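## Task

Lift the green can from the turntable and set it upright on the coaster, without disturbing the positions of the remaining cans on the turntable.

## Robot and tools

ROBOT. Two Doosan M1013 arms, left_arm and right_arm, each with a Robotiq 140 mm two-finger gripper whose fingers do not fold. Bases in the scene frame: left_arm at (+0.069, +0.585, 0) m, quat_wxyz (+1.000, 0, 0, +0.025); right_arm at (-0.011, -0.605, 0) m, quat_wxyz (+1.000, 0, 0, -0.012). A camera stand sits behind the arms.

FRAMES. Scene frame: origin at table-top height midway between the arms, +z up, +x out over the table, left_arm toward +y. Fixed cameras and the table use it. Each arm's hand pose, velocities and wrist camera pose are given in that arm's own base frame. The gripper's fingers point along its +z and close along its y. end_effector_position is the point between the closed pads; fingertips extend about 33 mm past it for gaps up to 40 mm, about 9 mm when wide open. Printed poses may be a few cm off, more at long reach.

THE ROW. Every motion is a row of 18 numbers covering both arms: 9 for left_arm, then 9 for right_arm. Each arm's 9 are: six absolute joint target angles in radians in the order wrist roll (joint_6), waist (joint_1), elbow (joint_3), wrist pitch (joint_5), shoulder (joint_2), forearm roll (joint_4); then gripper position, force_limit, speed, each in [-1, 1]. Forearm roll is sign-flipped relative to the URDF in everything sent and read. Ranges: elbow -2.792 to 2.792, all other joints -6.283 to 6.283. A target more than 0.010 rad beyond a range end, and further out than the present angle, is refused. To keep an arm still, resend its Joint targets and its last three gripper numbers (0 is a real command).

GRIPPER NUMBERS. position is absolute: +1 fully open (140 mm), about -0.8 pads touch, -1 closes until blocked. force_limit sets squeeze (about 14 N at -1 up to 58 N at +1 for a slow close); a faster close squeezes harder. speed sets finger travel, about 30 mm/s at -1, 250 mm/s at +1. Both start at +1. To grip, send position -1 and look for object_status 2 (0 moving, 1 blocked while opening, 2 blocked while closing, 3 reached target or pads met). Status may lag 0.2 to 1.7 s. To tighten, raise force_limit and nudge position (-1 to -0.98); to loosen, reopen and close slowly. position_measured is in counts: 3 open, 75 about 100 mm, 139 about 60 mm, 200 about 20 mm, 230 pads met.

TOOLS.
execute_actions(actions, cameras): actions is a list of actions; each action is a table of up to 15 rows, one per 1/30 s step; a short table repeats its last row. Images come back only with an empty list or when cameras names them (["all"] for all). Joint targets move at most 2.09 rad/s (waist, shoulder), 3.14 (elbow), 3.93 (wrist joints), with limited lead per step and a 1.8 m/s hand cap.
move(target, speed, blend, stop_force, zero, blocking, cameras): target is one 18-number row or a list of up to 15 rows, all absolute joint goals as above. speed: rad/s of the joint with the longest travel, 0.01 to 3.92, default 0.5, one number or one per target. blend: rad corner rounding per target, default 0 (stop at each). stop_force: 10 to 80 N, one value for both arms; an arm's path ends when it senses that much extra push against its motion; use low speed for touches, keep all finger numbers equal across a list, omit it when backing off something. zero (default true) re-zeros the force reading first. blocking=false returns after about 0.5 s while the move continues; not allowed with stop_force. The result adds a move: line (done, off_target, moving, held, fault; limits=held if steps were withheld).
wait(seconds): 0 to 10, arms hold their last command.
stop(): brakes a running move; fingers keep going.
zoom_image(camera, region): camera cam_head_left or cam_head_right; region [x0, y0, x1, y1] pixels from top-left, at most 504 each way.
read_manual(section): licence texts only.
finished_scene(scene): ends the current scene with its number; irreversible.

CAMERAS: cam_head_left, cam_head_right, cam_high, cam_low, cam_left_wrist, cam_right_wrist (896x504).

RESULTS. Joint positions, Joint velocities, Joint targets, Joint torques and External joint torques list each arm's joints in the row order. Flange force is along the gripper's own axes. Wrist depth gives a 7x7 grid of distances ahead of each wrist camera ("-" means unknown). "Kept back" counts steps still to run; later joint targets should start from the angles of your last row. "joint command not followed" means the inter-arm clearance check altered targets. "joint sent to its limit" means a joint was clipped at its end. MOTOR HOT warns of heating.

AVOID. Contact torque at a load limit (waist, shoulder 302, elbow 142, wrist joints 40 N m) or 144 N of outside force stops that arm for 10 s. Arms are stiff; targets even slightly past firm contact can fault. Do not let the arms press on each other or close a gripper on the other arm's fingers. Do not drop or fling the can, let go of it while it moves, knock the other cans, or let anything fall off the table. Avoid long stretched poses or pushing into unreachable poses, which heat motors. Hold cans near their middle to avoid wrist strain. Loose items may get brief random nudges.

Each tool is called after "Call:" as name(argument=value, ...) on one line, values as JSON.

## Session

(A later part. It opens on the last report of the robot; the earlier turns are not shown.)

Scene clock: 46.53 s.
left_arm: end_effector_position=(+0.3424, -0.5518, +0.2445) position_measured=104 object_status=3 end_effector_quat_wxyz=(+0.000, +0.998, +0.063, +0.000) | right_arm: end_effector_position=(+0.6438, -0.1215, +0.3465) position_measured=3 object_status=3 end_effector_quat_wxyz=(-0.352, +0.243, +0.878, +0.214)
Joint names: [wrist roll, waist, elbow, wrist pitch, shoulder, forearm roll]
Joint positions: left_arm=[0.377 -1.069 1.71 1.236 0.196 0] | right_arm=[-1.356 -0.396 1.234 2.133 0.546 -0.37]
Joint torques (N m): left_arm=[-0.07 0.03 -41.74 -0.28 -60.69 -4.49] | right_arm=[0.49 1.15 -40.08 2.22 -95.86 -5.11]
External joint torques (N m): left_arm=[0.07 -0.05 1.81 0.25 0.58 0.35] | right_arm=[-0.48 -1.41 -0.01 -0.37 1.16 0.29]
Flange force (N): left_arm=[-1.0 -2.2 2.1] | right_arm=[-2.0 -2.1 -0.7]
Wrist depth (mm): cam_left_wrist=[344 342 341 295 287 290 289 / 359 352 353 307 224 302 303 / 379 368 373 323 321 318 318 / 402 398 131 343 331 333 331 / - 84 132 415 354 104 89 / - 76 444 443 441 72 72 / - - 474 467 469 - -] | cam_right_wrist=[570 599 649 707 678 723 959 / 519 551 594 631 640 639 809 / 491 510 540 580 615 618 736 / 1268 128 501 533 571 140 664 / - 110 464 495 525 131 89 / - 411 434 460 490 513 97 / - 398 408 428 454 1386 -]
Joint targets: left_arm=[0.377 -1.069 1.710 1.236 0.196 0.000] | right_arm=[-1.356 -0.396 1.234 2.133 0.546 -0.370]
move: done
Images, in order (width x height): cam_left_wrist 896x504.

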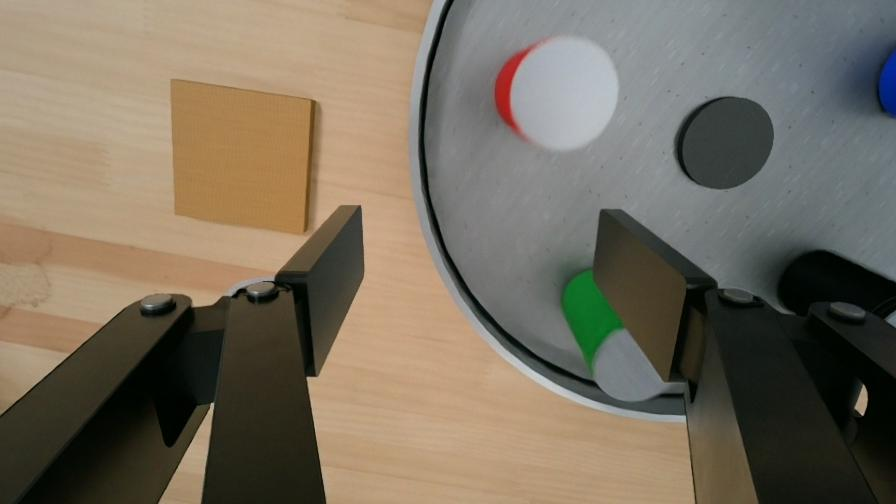

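Call:
move(target=[[0.3758, -1.0694, 1.688, 1.1742, 0.2794, 0.0, 0.2, -0.5, -0.4, -1.356, -0.396, 1.234, 2.133, 0.546, -0.37, 1, 1, 1], [0.3758, -1.0694, 1.7804, 1.0102, 0.351, 0.0, 0.2, -0.5, -0.4, -1.356, -0.396, 1.234, 2.133, 0.546, -0.37, 1, 1, 1]], speed=0.6, cameras=["cam_left_wrist", "cam_head_left"])

Call:
wait(seconds=0.3, cameras=["cam_left_wrist"])

Call:
wait(seconds=0.3, cameras=["cam_left_wrist"])

Call:
wait(seconds=0.3, cameras=["cam_left_wrist"])

Scene clock: 55.40 s.
left_arm: end_effector_position=(+0.3603, -0.5856, +0.1050) position_measured=104 object_status=3 end_effector_quat_wxyz=(+0.000, +0.998, +0.063, +0.000) | right_arm: end_effector_position=(+0.6438, -0.1215, +0.3465) position_measured=3 object_status=3 end_effector_quat_wxyz=(-0.352, +0.243, +0.878, +0.214)
Joint names: [wrist roll, waist, elbow, wrist pitch, shoulder, forearm roll]
Joint positions: left_arm=[0.376 -1.069 1.78 1.01 0.351 0] | right_arm=[-1.356 -0.396 1.234 2.133 0.546 -0.37]
Joint torques (N m): left_arm=[-0.04 0.1 -37.65 -0.07 -72.35 -4.2] | right_arm=[0.45 2.11 -40.17 2.17 -95.4 -5.14]
External joint torques (N m): left_arm=[0.04 -0.07 1.94 0.05 0.55 0.5] | right_arm=[-0.45 -2.69 0.01 -0.31 0.46 0.32]
Flange force (N): left_arm=[-1.3 -2.8 2.0] | right_arm=[-0.9 -3.8 -0.6]
Wrist depth (mm): cam_left_wrist=[217 217 165 167 166 166 166 / 226 227 174 176 175 174 174 / 228 236 182 185 183 183 176 / 240 247 131 193 190 189 184 / - 84 131 155 152 104 89 / - 76 212 122 118 72 72 / - - 297 122 122 - -] | cam_right_wrist=[568 594 652 705 686 736 956 / 519 551 592 642 634 642 822 / 488 510 543 579 612 607 740 / 1274 128 499 533 570 130 689 / - 110 468 492 525 130 89 / - 410 435 458 483 515 97 / - 401 407 428 455 1394 -]
Joint targets: left_arm=[0.376 -1.069 1.780 1.010 0.351 0.000] | right_arm=[-1.356 -0.396 1.234 2.133 0.546 -0.370]
move: done
Images, in order (width x height): cam_head_left 896x504, cam_left_wrist 896x504.

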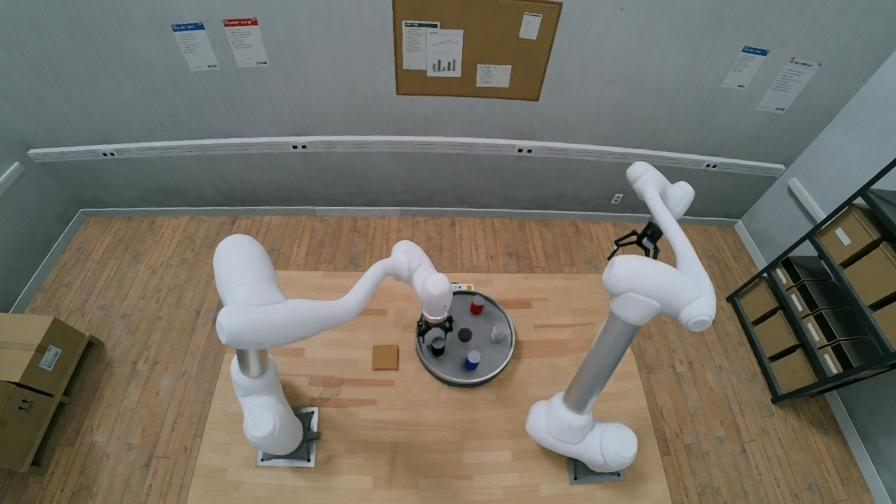

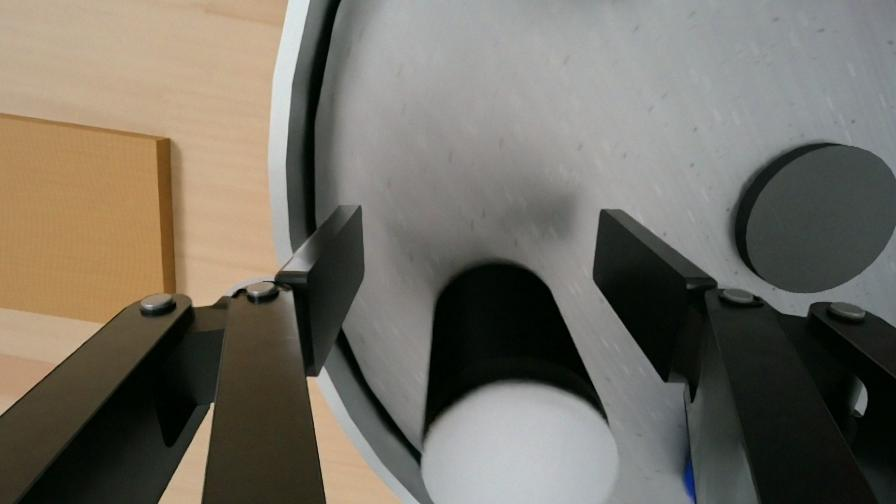

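Scene clock: 55.70 s.
left_arm: end_effector_position=(+0.3603, -0.5855, +0.1050) position_measured=104 object_status=3 end_effector_quat_wxyz=(+0.000, +0.998, +0.063, +0.000) | right_arm: end_effector_position=(+0.6438, -0.1215, +0.3465) position_measured=3 object_status=3 end_effector_quat_wxyz=(-0.352, +0.243, +0.878, +0.214)
Joint names: [wrist roll, waist, elbow, wrist pitch, shoulder, forearm roll]
Joint positions: left_arm=[0.376 -1.069 1.78 1.01 0.351 0] | right_arm=[-1.356 -0.396 1.234 2.133 0.546 -0.37]
Joint torques (N m): left_arm=[-0.05 0.13 -37.05 -0.23 -72.48 -4.19] | right_arm=[0.52 2.5 -39.98 2.3 -94.77 -5.11]
External joint torques (N m): left_arm=[0.05 -0.11 1.14 0.19 0.77 0.47] | right_arm=[-0.51 -2.31 -0.18 -0.45 -0.15 0.28]
Flange force (N): left_arm=[-0.5 -1.0 1.3] | right_arm=[-0.3 -3.5 -0.2]
Wrist depth (mm): cam_left_wrist=[216 216 167 167 167 166 166 / 225 227 174 176 175 174 174 / 227 236 182 181 182 183 176 / 240 246 131 104 134 189 184 / - 84 113 109 109 110 90 / - 76 207 114 214 73 88 / - - 296 229 228 - -] | cam_right_wrist=[566 599 649 707 693 734 949 / 520 555 599 640 631 647 814 / 487 514 545 580 618 612 734 / 1274 128 503 535 571 139 689 / - 110 466 495 526 130 89 / - 414 437 457 484 518 97 / - 401 406 429 451 1394 -]
Joint targets: left_arm=[0.376 -1.069 1.780 1.010 0.351 0.000] | right_arm=[-1.356 -0.396 1.234 2.133 0.546 -0.370]
Tool commands: left_gripper/position=+0.2 left_gripper/force_limit=-0.5 left_gripper/speed=-0.4 right_gripper/position=+1.0 right_gripper/force_limit=+1.0 right_gripper/speed=+1.0
wait: 0.30 s; at rest by 0.17 s
Images, in order (width x height): cam_left_wrist 896x504.

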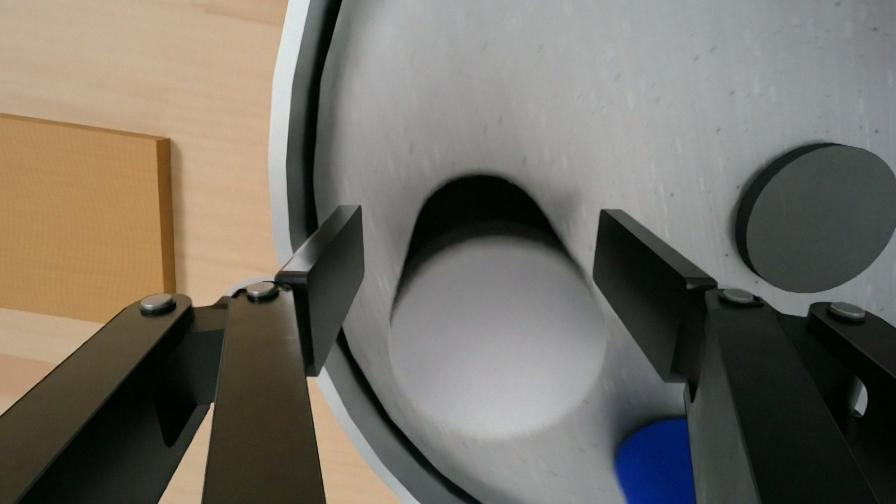

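Scene clock: 56.00 s.
left_arm: end_effector_position=(+0.3603, -0.5855, +0.1050) position_measured=104 object_status=3 end_effector_quat_wxyz=(+0.000, +0.998, +0.063, +0.000) | right_arm: end_effector_position=(+0.6438, -0.1215, +0.3465) position_measured=3 object_status=3 end_effector_quat_wxyz=(-0.352, +0.243, +0.878, +0.214)
Joint names: [wrist roll, waist, elbow, wrist pitch, shoulder, forearm roll]
Joint positions: left_arm=[0.376 -1.069 1.78 1.01 0.351 0] | right_arm=[-1.356 -0.396 1.234 2.133 0.546 -0.37]
Joint torques (N m): left_arm=[-0.02 -0.28 -37.6 -0.24 -72.44 -4.12] | right_arm=[0.48 1.96 -39.99 2.27 -95.4 -5.07]
External joint torques (N m): left_arm=[0.02 0.3 1.79 0.22 0.67 0.41] | right_arm=[-0.47 -1.6 -0.23 -0.42 0.56 0.24]
Flange force (N): left_arm=[-0.6 -2.5 1.7] | right_arm=[-1.3 -2.3 -0.7]
Wrist depth (mm): cam_left_wrist=[217 216 166 166 165 166 165 / 226 227 174 93 93 174 174 / 228 236 180 97 97 183 176 / 240 247 131 102 102 189 184 / - 84 131 206 204 104 89 / - 76 210 218 212 72 72 / - - 296 229 188 - -] | cam_right_wrist=[568 598 644 705 659 721 938 / 524 550 592 637 642 645 811 / 485 511 541 581 615 614 734 / 1281 128 501 535 568 140 693 / - 110 466 491 527 131 89 / - 413 434 460 483 515 97 / - 401 407 426 451 1394 -]
Joint targets: left_arm=[0.376 -1.069 1.780 1.010 0.351 0.000] | right_arm=[-1.356 -0.396 1.234 2.133 0.546 -0.370]
Tool commands: left_gripper/position=+0.2 left_gripper/force_limit=-0.5 left_gripper/speed=-0.4 right_gripper/position=+1.0 right_gripper/force_limit=+1.0 right_gripper/speed=+1.0
wait: 0.30 s; at rest by 0.17 s
Images, in order (width x height): cam_left_wrist 896x504.

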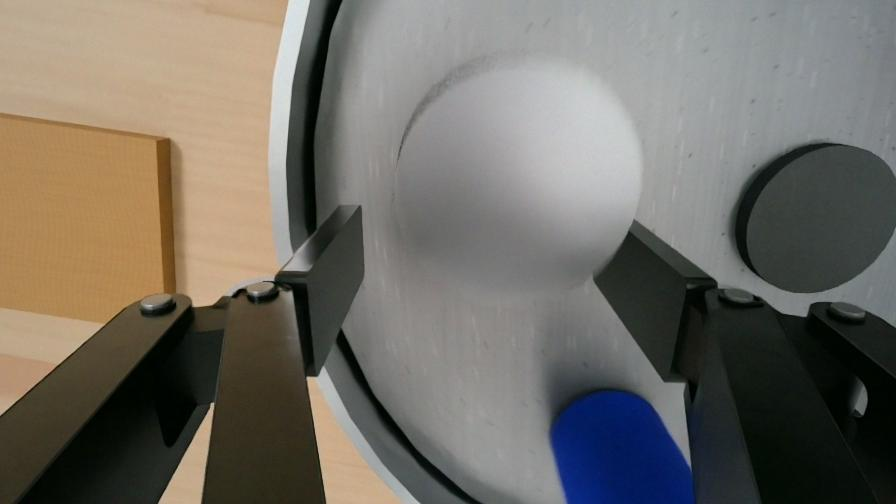

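Scene clock: 56.30 s.
left_arm: end_effector_position=(+0.3603, -0.5855, +0.1050) position_measured=104 object_status=3 end_effector_quat_wxyz=(+0.000, +0.998, +0.063, +0.000) | right_arm: end_effector_position=(+0.6438, -0.1215, +0.3465) position_measured=3 object_status=3 end_effector_quat_wxyz=(-0.352, +0.243, +0.878, +0.214)
Joint names: [wrist roll, waist, elbow, wrist pitch, shoulder, forearm roll]
Joint positions: left_arm=[0.376 -1.069 1.78 1.01 0.351 0] | right_arm=[-1.356 -0.396 1.234 2.133 0.546 -0.37]
Joint torques (N m): left_arm=[-0.11 0.05 -37.3 -0.22 -71.97 -4.17] | right_arm=[0.43 1.82 -39.95 2.25 -95.61 -5.11]
External joint torques (N m): left_arm=[0.11 -0.02 1.48 0.19 0.14 0.45] | right_arm=[-0.43 -1.32 0.16 -0.42 1.76 0.32]
Flange force (N): left_arm=[-1.0 -2.5 1.0] | right_arm=[-2.7 -1.9 -0.7]
Wrist depth (mm): cam_left_wrist=[217 216 166 166 87 88 166 / 225 227 174 177 91 174 174 / 227 237 182 185 184 183 176 / 241 247 131 195 190 189 184 / - 84 132 206 203 110 90 / - 76 210 218 174 72 72 / - - 295 227 143 - -] | cam_right_wrist=[570 598 647 705 677 721 963 / 525 553 588 634 637 636 819 / 490 510 544 577 620 614 736 / 1262 128 501 531 571 140 688 / - 110 463 495 525 131 89 / - 412 433 457 484 513 98 / - 401 407 429 452 1394 -]
Joint targets: left_arm=[0.376 -1.069 1.780 1.010 0.351 0.000] | right_arm=[-1.356 -0.396 1.234 2.133 0.546 -0.370]
Tool commands: left_gripper/position=+0.2 left_gripper/force_limit=-0.5 left_gripper/speed=-0.4 right_gripper/position=+1.0 right_gripper/force_limit=+1.0 right_gripper/speed=+1.0
wait: 0.30 s; at rest by 0.17 s
Images, in order (width x height): cam_left_wrist 896x504.

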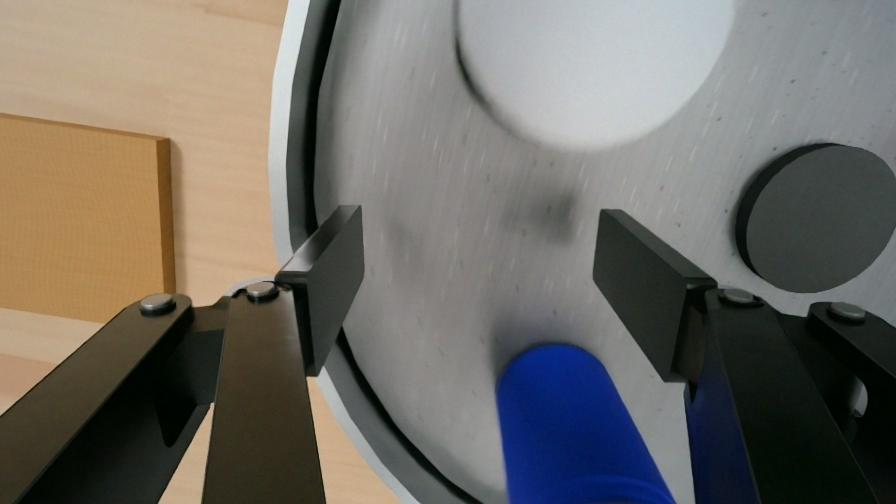

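Call:
wait(seconds=2.2, cameras=[])

Scene clock: 59.17 s.
left_arm: end_effector_position=(+0.3603, -0.5855, +0.1050) position_measured=104 object_status=3 end_effector_quat_wxyz=(+0.000, +0.998, +0.063, +0.000) | right_arm: end_effector_position=(+0.6438, -0.1215, +0.3465) position_measured=3 object_status=3 end_effector_quat_wxyz=(-0.352, +0.243, +0.878, +0.214)
Joint names: [wrist roll, waist, elbow, wrist pitch, shoulder, forearm roll]
Joint positions: left_arm=[0.376 -1.069 1.78 1.01 0.351 0] | right_arm=[-1.356 -0.396 1.234 2.133 0.546 -0.37]
Joint torques (N m): left_arm=[-0.07 0.01 -37.6 -0.12 -72 -4.17] | right_arm=[0.46 2.02 -39.94 2.3 -95.19 -5.13]
External joint torques (N m): left_arm=[0.07 -0.01 1.85 0.09 0.37 0.47] | right_arm=[-0.45 -2.05 -0.48 -0.43 -0.57 0.27]
Flange force (N): left_arm=[-1.2 -2.9 1.7] | right_arm=[0.0 -3.0 -0.5]
Wrist depth (mm): cam_left_wrist=[217 216 166 167 98 166 166 / 225 227 175 176 175 174 174 / 227 236 181 185 184 183 176 / 240 247 131 195 190 189 184 / - 84 131 205 201 104 90 / - 76 211 216 160 - 88 / - - 296 213 130 - -] | cam_right_wrist=[568 599 649 705 688 731 949 / 524 553 591 634 640 634 827 / 490 513 544 580 611 617 725 / 1294 128 504 529 570 140 691 / - 110 466 492 521 131 89 / - 412 437 458 486 514 97 / - 402 408 429 453 1386 -]
Joint targets: left_arm=[0.376 -1.069 1.780 1.010 0.351 0.000] | right_arm=[-1.356 -0.396 1.234 2.133 0.546 -0.370]
Tool commands: left_gripper/position=+0.2 left_gripper/force_limit=-0.5 left_gripper/speed=-0.4 right_gripper/position=+1.0 right_gripper/force_limit=+1.0 right_gripper/speed=+1.0
wait: 2.20 s; at rest from the start
No camera images: "cameras" was empty.

Call:
wait(seconds=1.08, cameras=[])

Call:
move(target=[[0.3758, -1.0694, 1.7804, 1.0102, 0.351, 0.0, -1, -0.5, -0.4, -1.356, -0.396, 1.234, 2.133, 0.546, -0.37, 1, 1, 1], [0.3758, -1.0694, 1.6768, 1.1914, 0.2734, 0.0, -1, -0.5, -0.4, -1.356, -0.396, 1.234, 2.133, 0.546, -0.37, 1, 1, 1]], speed=0.6, cameras=["cam_left_wrist", "cam_head_left"])

Scene clock: 60.63 s.
left_arm: end_effector_position=(+0.3603, -0.5855, +0.1050) position_measured=104 object_status=3 end_effector_quat_wxyz=(+0.000, +0.998, +0.063, +0.000) | right_arm: end_effector_position=(+0.6438, -0.1215, +0.3465) position_measured=3 object_status=3 end_effector_quat_wxyz=(-0.352, +0.243, +0.878, +0.214)
Joint names: [wrist roll, waist, elbow, wrist pitch, shoulder, forearm roll]
Joint positions: left_arm=[0.376 -1.069 1.78 1.01 0.351 0] | right_arm=[-1.356 -0.396 1.234 2.133 0.546 -0.37]
Joint torques (N m): left_arm=[-0.01 -0.35 -37.42 -0.18 -71.91 -4.21] | right_arm=[0.44 2.58 -39.77 2.29 -95.15 -5.04]
External joint torques (N m): left_arm=[0.01 0.31 1.56 0.15 0.23 0.5] | right_arm=[-0.44 -2.4 0.11 -0.46 1.36 0.27]
Flange force (N): left_arm=[-0.7 -2.7 1.3] | right_arm=[-2.2 -3.2 -0.8]
Wrist depth (mm): cam_left_wrist=[216 217 166 167 165 166 166 / 225 228 174 176 175 174 173 / 228 237 182 185 184 183 176 / 240 247 131 194 189 189 184 / - 84 131 203 200 110 90 / - 76 210 169 157 - - / - - 296 134 125 - -] | cam_right_wrist=[567 597 650 705 686 729 956 / 524 556 594 637 631 645 822 / 491 508 546 579 615 620 738 / 1268 128 500 536 566 139 686 / - 110 468 491 525 131 89 / - 413 433 457 484 518 97 / - 401 408 428 451 1394 -]
Joint targets: left_arm=[0.376 -1.069 1.780 1.010 0.351 0.000] | right_arm=[-1.356 -0.396 1.234 2.133 0.546 -0.370]
Tool commands: left_gripper/position=+0.2 left_gripper/force_limit=-0.5 left_gripper/speed=-0.4 right_gripper/position=+1.0 right_gripper/force_limit=+1.0 right_gripper/speed=+1.0
wait: 1.10 s; at rest from the start
No camera images: "cameras" was empty.

Scene clock: 61.93 s.
left_arm: end_effector_position=(+0.3603, -0.5855, +0.2099) position_measured=154 object_status=2 end_effector_quat_wxyz=(+0.000, +0.998, +0.063, +0.000) | right_arm: end_effector_position=(+0.6438, -0.1215, +0.3465) position_measured=3 object_status=3 end_effector_quat_wxyz=(-0.352, +0.243, +0.878, +0.214)
Joint names: [wrist roll, waist, elbow, wrist pitch, shoulder, forearm roll]
Joint positions: left_arm=[0.376 -1.069 1.677 1.191 0.273 0] | right_arm=[-1.356 -0.396 1.234 2.133 0.546 -0.37]
Joint torques (N m): left_arm=[-0.02 -0.35 -42.8 -0.09 -68.72 -4.5] | right_arm=[0.39 2.47 -40.09 2.15 -96.49 -5.22]
External joint torques (N m): left_arm=[0.02 0.31 3.68 0.07 1.76 0.44] | right_arm=[-0.38 -2.28 -0.01 -0.31 1.8 0.41]
Flange force (N): left_arm=[-1.5 -4.4 5.1] | right_arm=[-2.8 -2.8 -1.7]
Wrist depth (mm): cam_left_wrist=[310 312 307 262 261 260 260 / 324 320 323 274 274 270 272 / 340 331 339 286 287 280 285 / 363 350 353 130 135 302 301 / 380 79 92 109 108 94 315 / - 71 - 115 114 - - / - 71 - 428 425 - -] | cam_right_wrist=[567 597 650 697 688 749 942 / 522 553 590 634 636 636 822 / 486 512 544 581 617 617 727 / 1294 128 501 535 566 140 697 / - 110 464 495 526 131 89 / - 412 435 459 483 517 97 / - 399 408 430 451 1394 -]
Joint targets: left_arm=[0.376 -1.069 1.677 1.191 0.273 0.000] | right_arm=[-1.356 -0.396 1.234 2.133 0.546 -0.370]
move: done
Images, in order (width x height): cam_head_left 896x504, cam_left_wrist 896x504.

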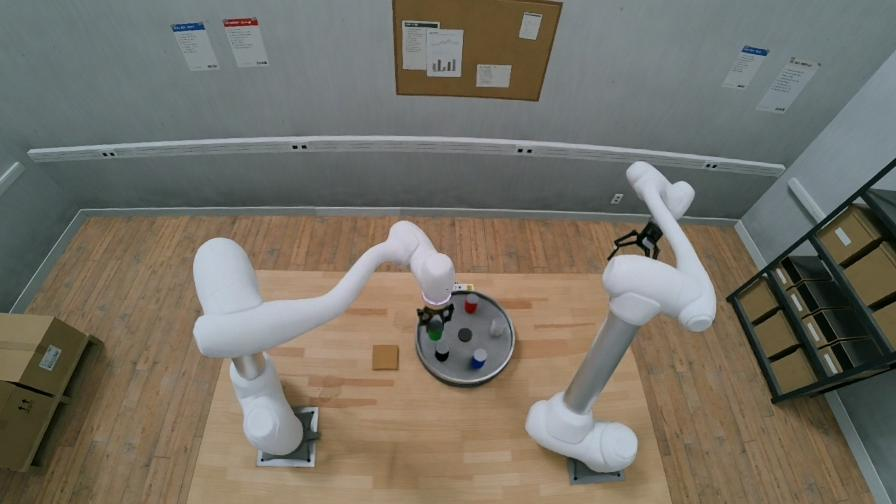

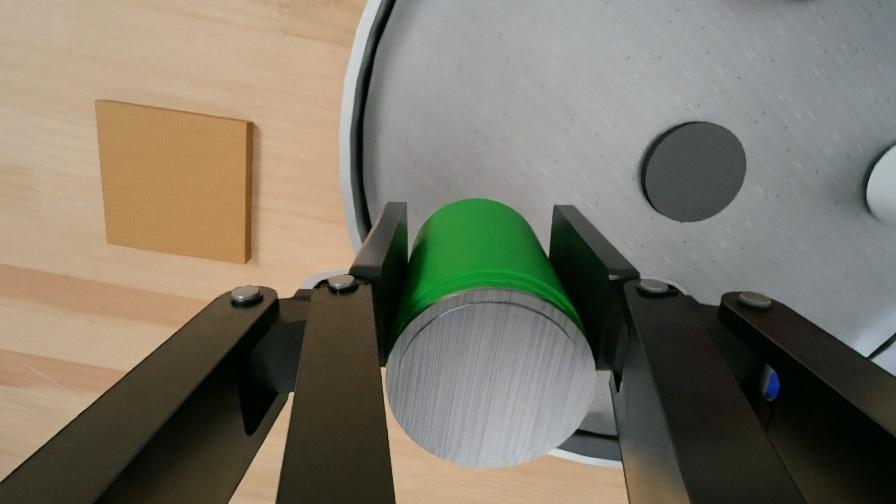

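Call:
move(target=[[0.3758, -0.9121, 2.128, 0.9227, 0.0909, 0.0, -1, -0.5, -0.4, -1.356, -0.396, 1.234, 2.133, 0.546, -0.37, 1, 1, 1], [0.3758, -0.9121, 2.157, 0.8551, 0.1296, 0.0, -1, -0.5, -0.4, -1.356, -0.396, 1.234, 2.133, 0.546, -0.37, 1, 1, 1]], speed=[0.6, 0.2], blend=[0.03, 0], cameras=["cam_left_wrist", "cam_low", "cam_head_left"])

Call:
move(target=[0.3758, -0.9121, 2.1751, 0.808, 0.1584, 0.0, -1, -0.5, -0.4, -1.356, -0.396, 1.234, 2.133, 0.546, -0.37, 1, 1, 1], speed=0.05, stop_force=10, cameras=["cam_left_wrist", "cam_low", "cam_head_left"])

Scene clock: 65.87 s.
left_arm: end_effector_position=(+0.3345, -0.3758, +0.0680) position_measured=154 object_status=2 end_effector_quat_wxyz=(+0.000, +0.990, +0.141, +0.000) | right_arm: end_effector_position=(+0.6438, -0.1215, +0.3465) position_measured=3 object_status=3 end_effector_quat_wxyz=(-0.352, +0.243, +0.878, +0.214)
Joint names: [wrist roll, waist, elbow, wrist pitch, shoulder, forearm roll]
Joint positions: left_arm=[0.376 -0.912 2.157 0.855 0.13 0] | right_arm=[-1.356 -0.396 1.234 2.133 0.546 -0.37]
Joint torques (N m): left_arm=[0.06 -0.02 -34.2 -0.14 -46.28 -3.64] | right_arm=[0.47 2.4 -39.87 2.25 -95.53 -5.1]
External joint torques (N m): left_arm=[-0.06 0.08 2.33 0.12 0.89 0.34] | right_arm=[-0.46 -3.14 -0.19 -0.41 1.14 0.29]
Flange force (N): left_arm=[-1.1 -2.5 2.9] | right_arm=[-2.1 -3.8 -1.7]
Wrist depth (mm): cam_left_wrist=[183 183 183 182 181 181 180 / 192 192 191 188 191 189 187 / 202 202 199 187 191 200 196 / 214 214 208 133 135 210 186 / 224 89 92 109 108 91 167 / - 70 - 115 114 - - / - 71 - 252 252 - -] | cam_right_wrist=[568 598 652 705 709 742 949 / 524 553 592 636 644 628 817 / 489 514 544 579 611 617 725 / 1274 128 506 535 571 139 691 / - 110 464 493 521 131 89 / - 412 434 456 485 515 97 / - 399 408 428 450 1402 -]
Joint targets: left_arm=[0.376 -0.912 2.157 0.855 0.130 0.000] | right_arm=[-1.356 -0.396 1.234 2.133 0.546 -0.370]
move: done
Images, in order (width x height): cam_head_left 896x504, cam_low 896x504, cam_left_wrist 896x504.

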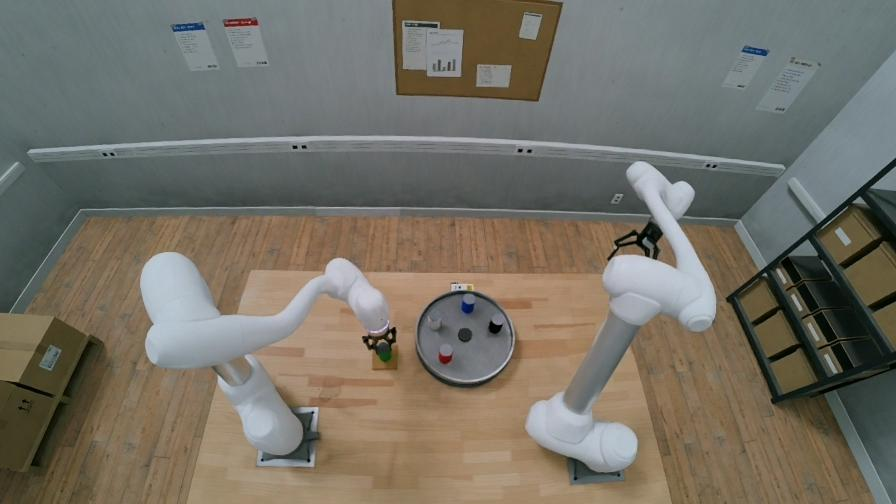

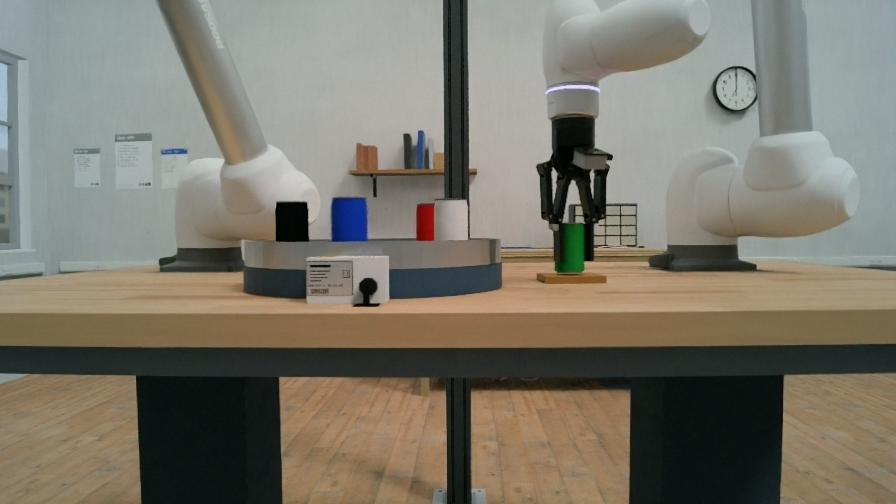

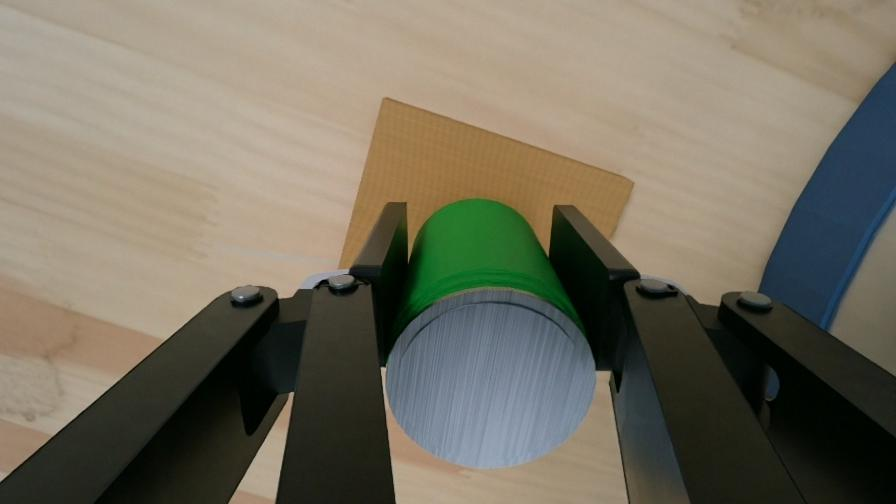

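Scene clock: 66.63 s.
left_arm: end_effector_position=(+0.3346, -0.3759, +0.0631) position_measured=154 object_status=2 end_effector_quat_wxyz=(+0.000, +0.990, +0.141, +0.000) | right_arm: end_effector_position=(+0.6438, -0.1215, +0.3465) position_measured=3 object_status=3 end_effector_quat_wxyz=(-0.352, +0.243, +0.878, +0.214)
Joint names: [wrist roll, waist, elbow, wrist pitch, shoulder, forearm roll]
Joint positions: left_arm=[0.376 -0.912 2.161 0.844 0.136 0] | right_arm=[-1.356 -0.396 1.234 2.133 0.546 -0.37]
Joint torques (N m): left_arm=[-0.14 -2.22 -25.09 -1.36 -33.57 -3] | right_arm=[0.58 1.86 -39.98 2.28 -95.55 -5.18]
External joint torques (N m): left_arm=[0.14 2.21 -6.46 1.33 -12.1 -0.28] | right_arm=[-0.57 -2.13 -0.01 -0.44 1.39 0.38]
Flange force (N): left_arm=[1.8 -7.1 -23.9] | right_arm=[-2.4 -3.1 -1.0]
Wrist depth (mm): cam_left_wrist=[179 179 179 178 177 176 176 / 189 188 187 183 186 185 184 / 198 198 195 182 186 194 192 / 209 208 206 133 135 205 187 / 219 89 92 108 108 91 166 / - 71 - 114 114 - - / - 71 - 247 246 - -] | cam_right_wrist=[572 604 640 701 686 729 949 / 520 550 591 636 639 645 809 / 485 511 541 583 617 623 734 / 1268 128 502 529 566 140 686 / - 110 465 492 526 130 89 / - 413 432 460 484 512 98 / - 401 405 428 452 1386 -]
Joint targets: left_arm=[0.376 -0.912 2.161 0.845 0.136 0.000] | right_arm=[-1.356 -0.396 1.234 2.133 0.546 -0.370]
move: contact (left_arm); left_arm: the wrist pitch is farthest, 0.036 rad from its target
Images, in order (width x height): cam_head_left 896x504, cam_low 896x504, cam_left_wrist 896x504.

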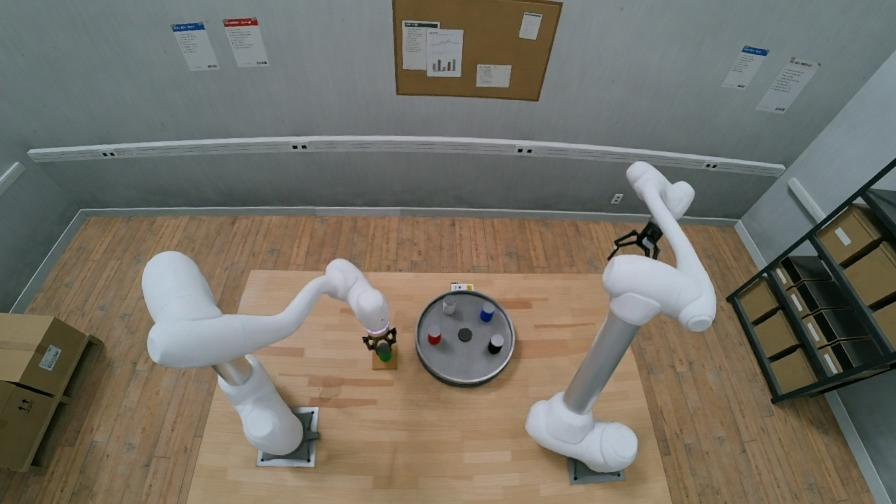

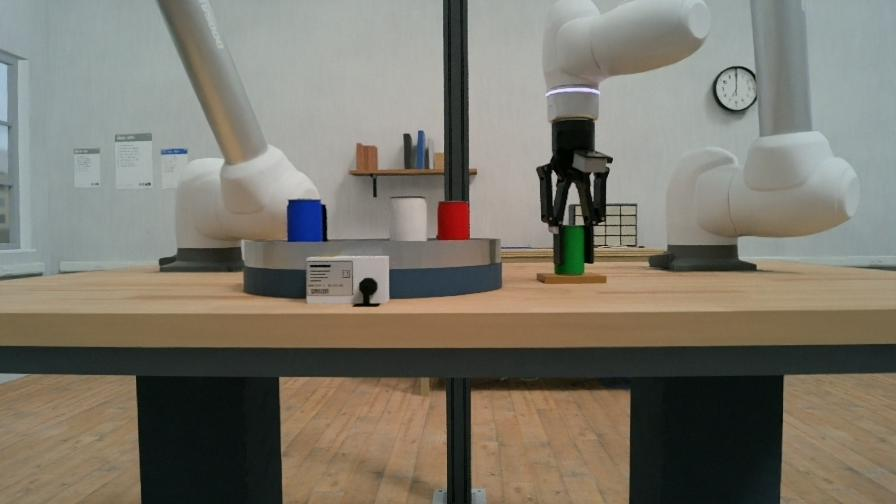

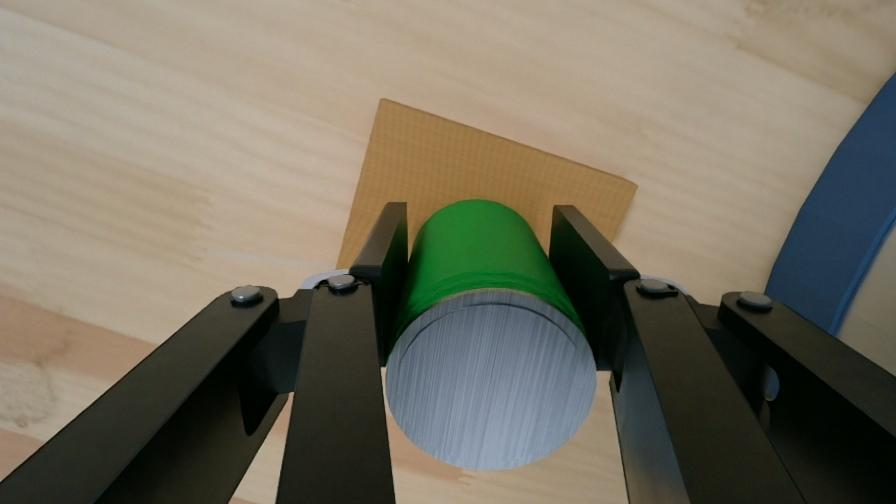

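Call:
move(target=[[0.3758, -0.9121, 2.161, 0.845, 0.136, 0.0, 0.2, -0.5, -0.5, -1.356, -0.396, 1.234, 2.133, 0.546, -0.37, 1, 1, 1], [0.3758, -0.9121, 2.128, 0.9227, 0.0909, 0.0, 0.2, -0.5, -0.5, -1.356, -0.396, 1.234, 2.133, 0.546, -0.37, 1, 1, 1], [0.3758, -0.9121, 2.043, 1.087, 0.0114, 0.0, 0.2, -0.5, -0.5, -1.356, -0.396, 1.234, 2.133, 0.546, -0.37, 1, 1, 1]], speed=0.5, blend=[0, 0.02, 0], cameras=["cam_left_wrist", "cam_low", "cam_head_left"])

Scene clock: 69.30 s.
left_arm: end_effector_position=(+0.3345, -0.3759, +0.1800) position_measured=104 object_status=3 end_effector_quat_wxyz=(+0.000, +0.990, +0.141, +0.000) | right_arm: end_effector_position=(+0.6438, -0.1215, +0.3465) position_measured=3 object_status=3 end_effector_quat_wxyz=(-0.352, +0.243, +0.878, +0.214)
Joint names: [wrist roll, waist, elbow, wrist pitch, shoulder, forearm roll]
Joint positions: left_arm=[0.376 -0.912 2.043 1.087 0.011 0] | right_arm=[-1.356 -0.396 1.234 2.133 0.546 -0.37]
Joint torques (N m): left_arm=[0.01 -0.35 -38.98 -0.2 -37.99 -4.3] | right_arm=[0.5 2.12 -39.83 2.28 -95.52 -5.16]
External joint torques (N m): left_arm=[-0.01 0.34 1.46 0.17 -0.72 0.42] | right_arm=[-0.49 -1.85 -0.48 -0.42 0.3 0.31]
Flange force (N): left_arm=[-0.9 -3.4 0.8] | right_arm=[-1.2 -2.5 -1.2]
Wrist depth (mm): cam_left_wrist=[285 283 284 282 282 280 234 / 298 298 298 291 294 290 241 / 314 314 312 293 306 272 256 / 331 330 131 226 221 266 246 / - 84 132 346 346 104 89 / - 76 368 368 368 72 72 / - - 393 393 389 - -] | cam_right_wrist=[567 605 647 705 682 738 952 / 525 553 591 640 632 647 827 / 486 511 543 581 620 611 740 / 1274 128 503 535 566 140 697 / - 110 467 495 524 130 89 / - 412 436 460 486 517 97 / - 400 406 429 451 1394 -]
Joint targets: left_arm=[0.376 -0.912 2.043 1.087 0.011 0.000] | right_arm=[-1.356 -0.396 1.234 2.133 0.546 -0.370]
move: done
Images, in order (width x height): cam_head_left 896x504, cam_low 896x504, cam_left_wrist 896x504.

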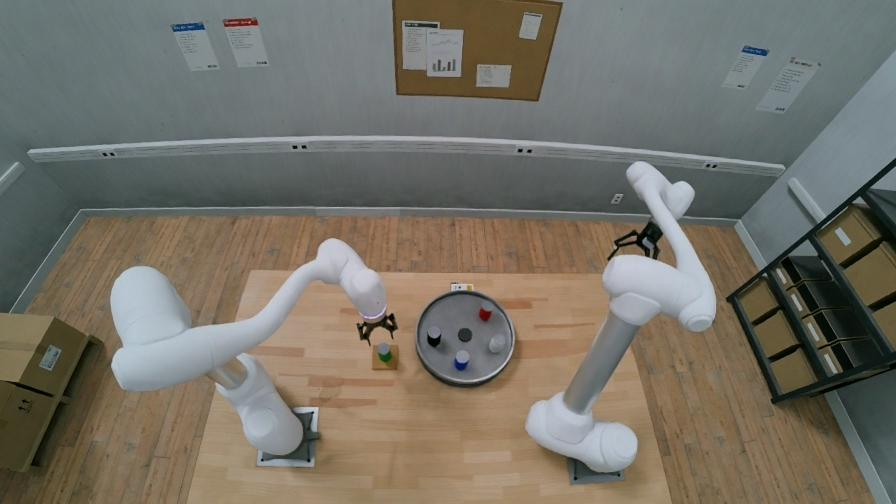

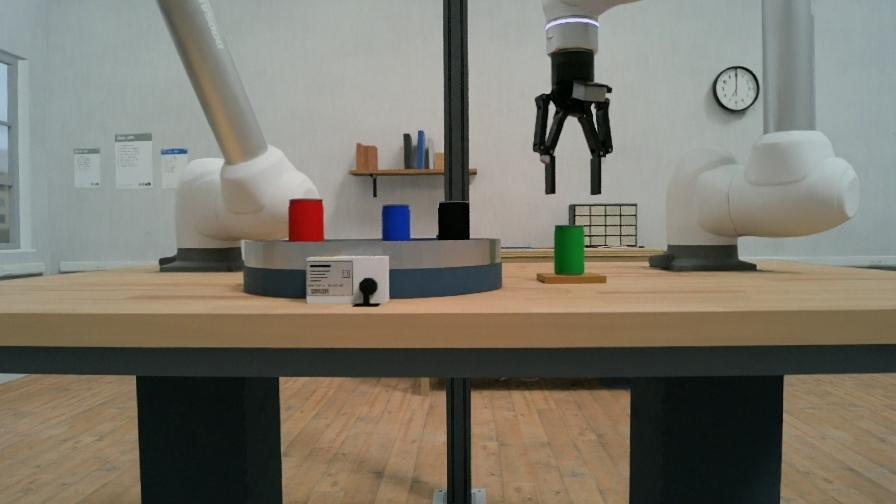

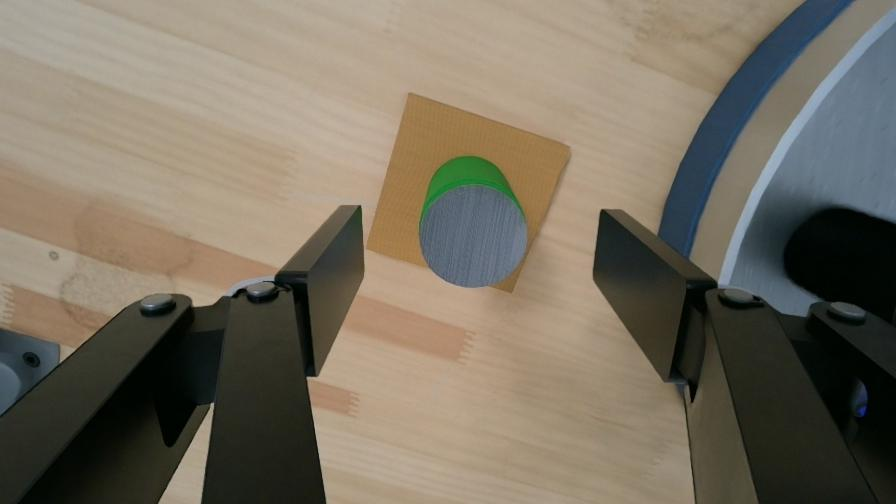

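Green can stands on the coaster; the other four are on the turntable.

Call:
finished_scene(scene=1)

The scene is finished: the task was done.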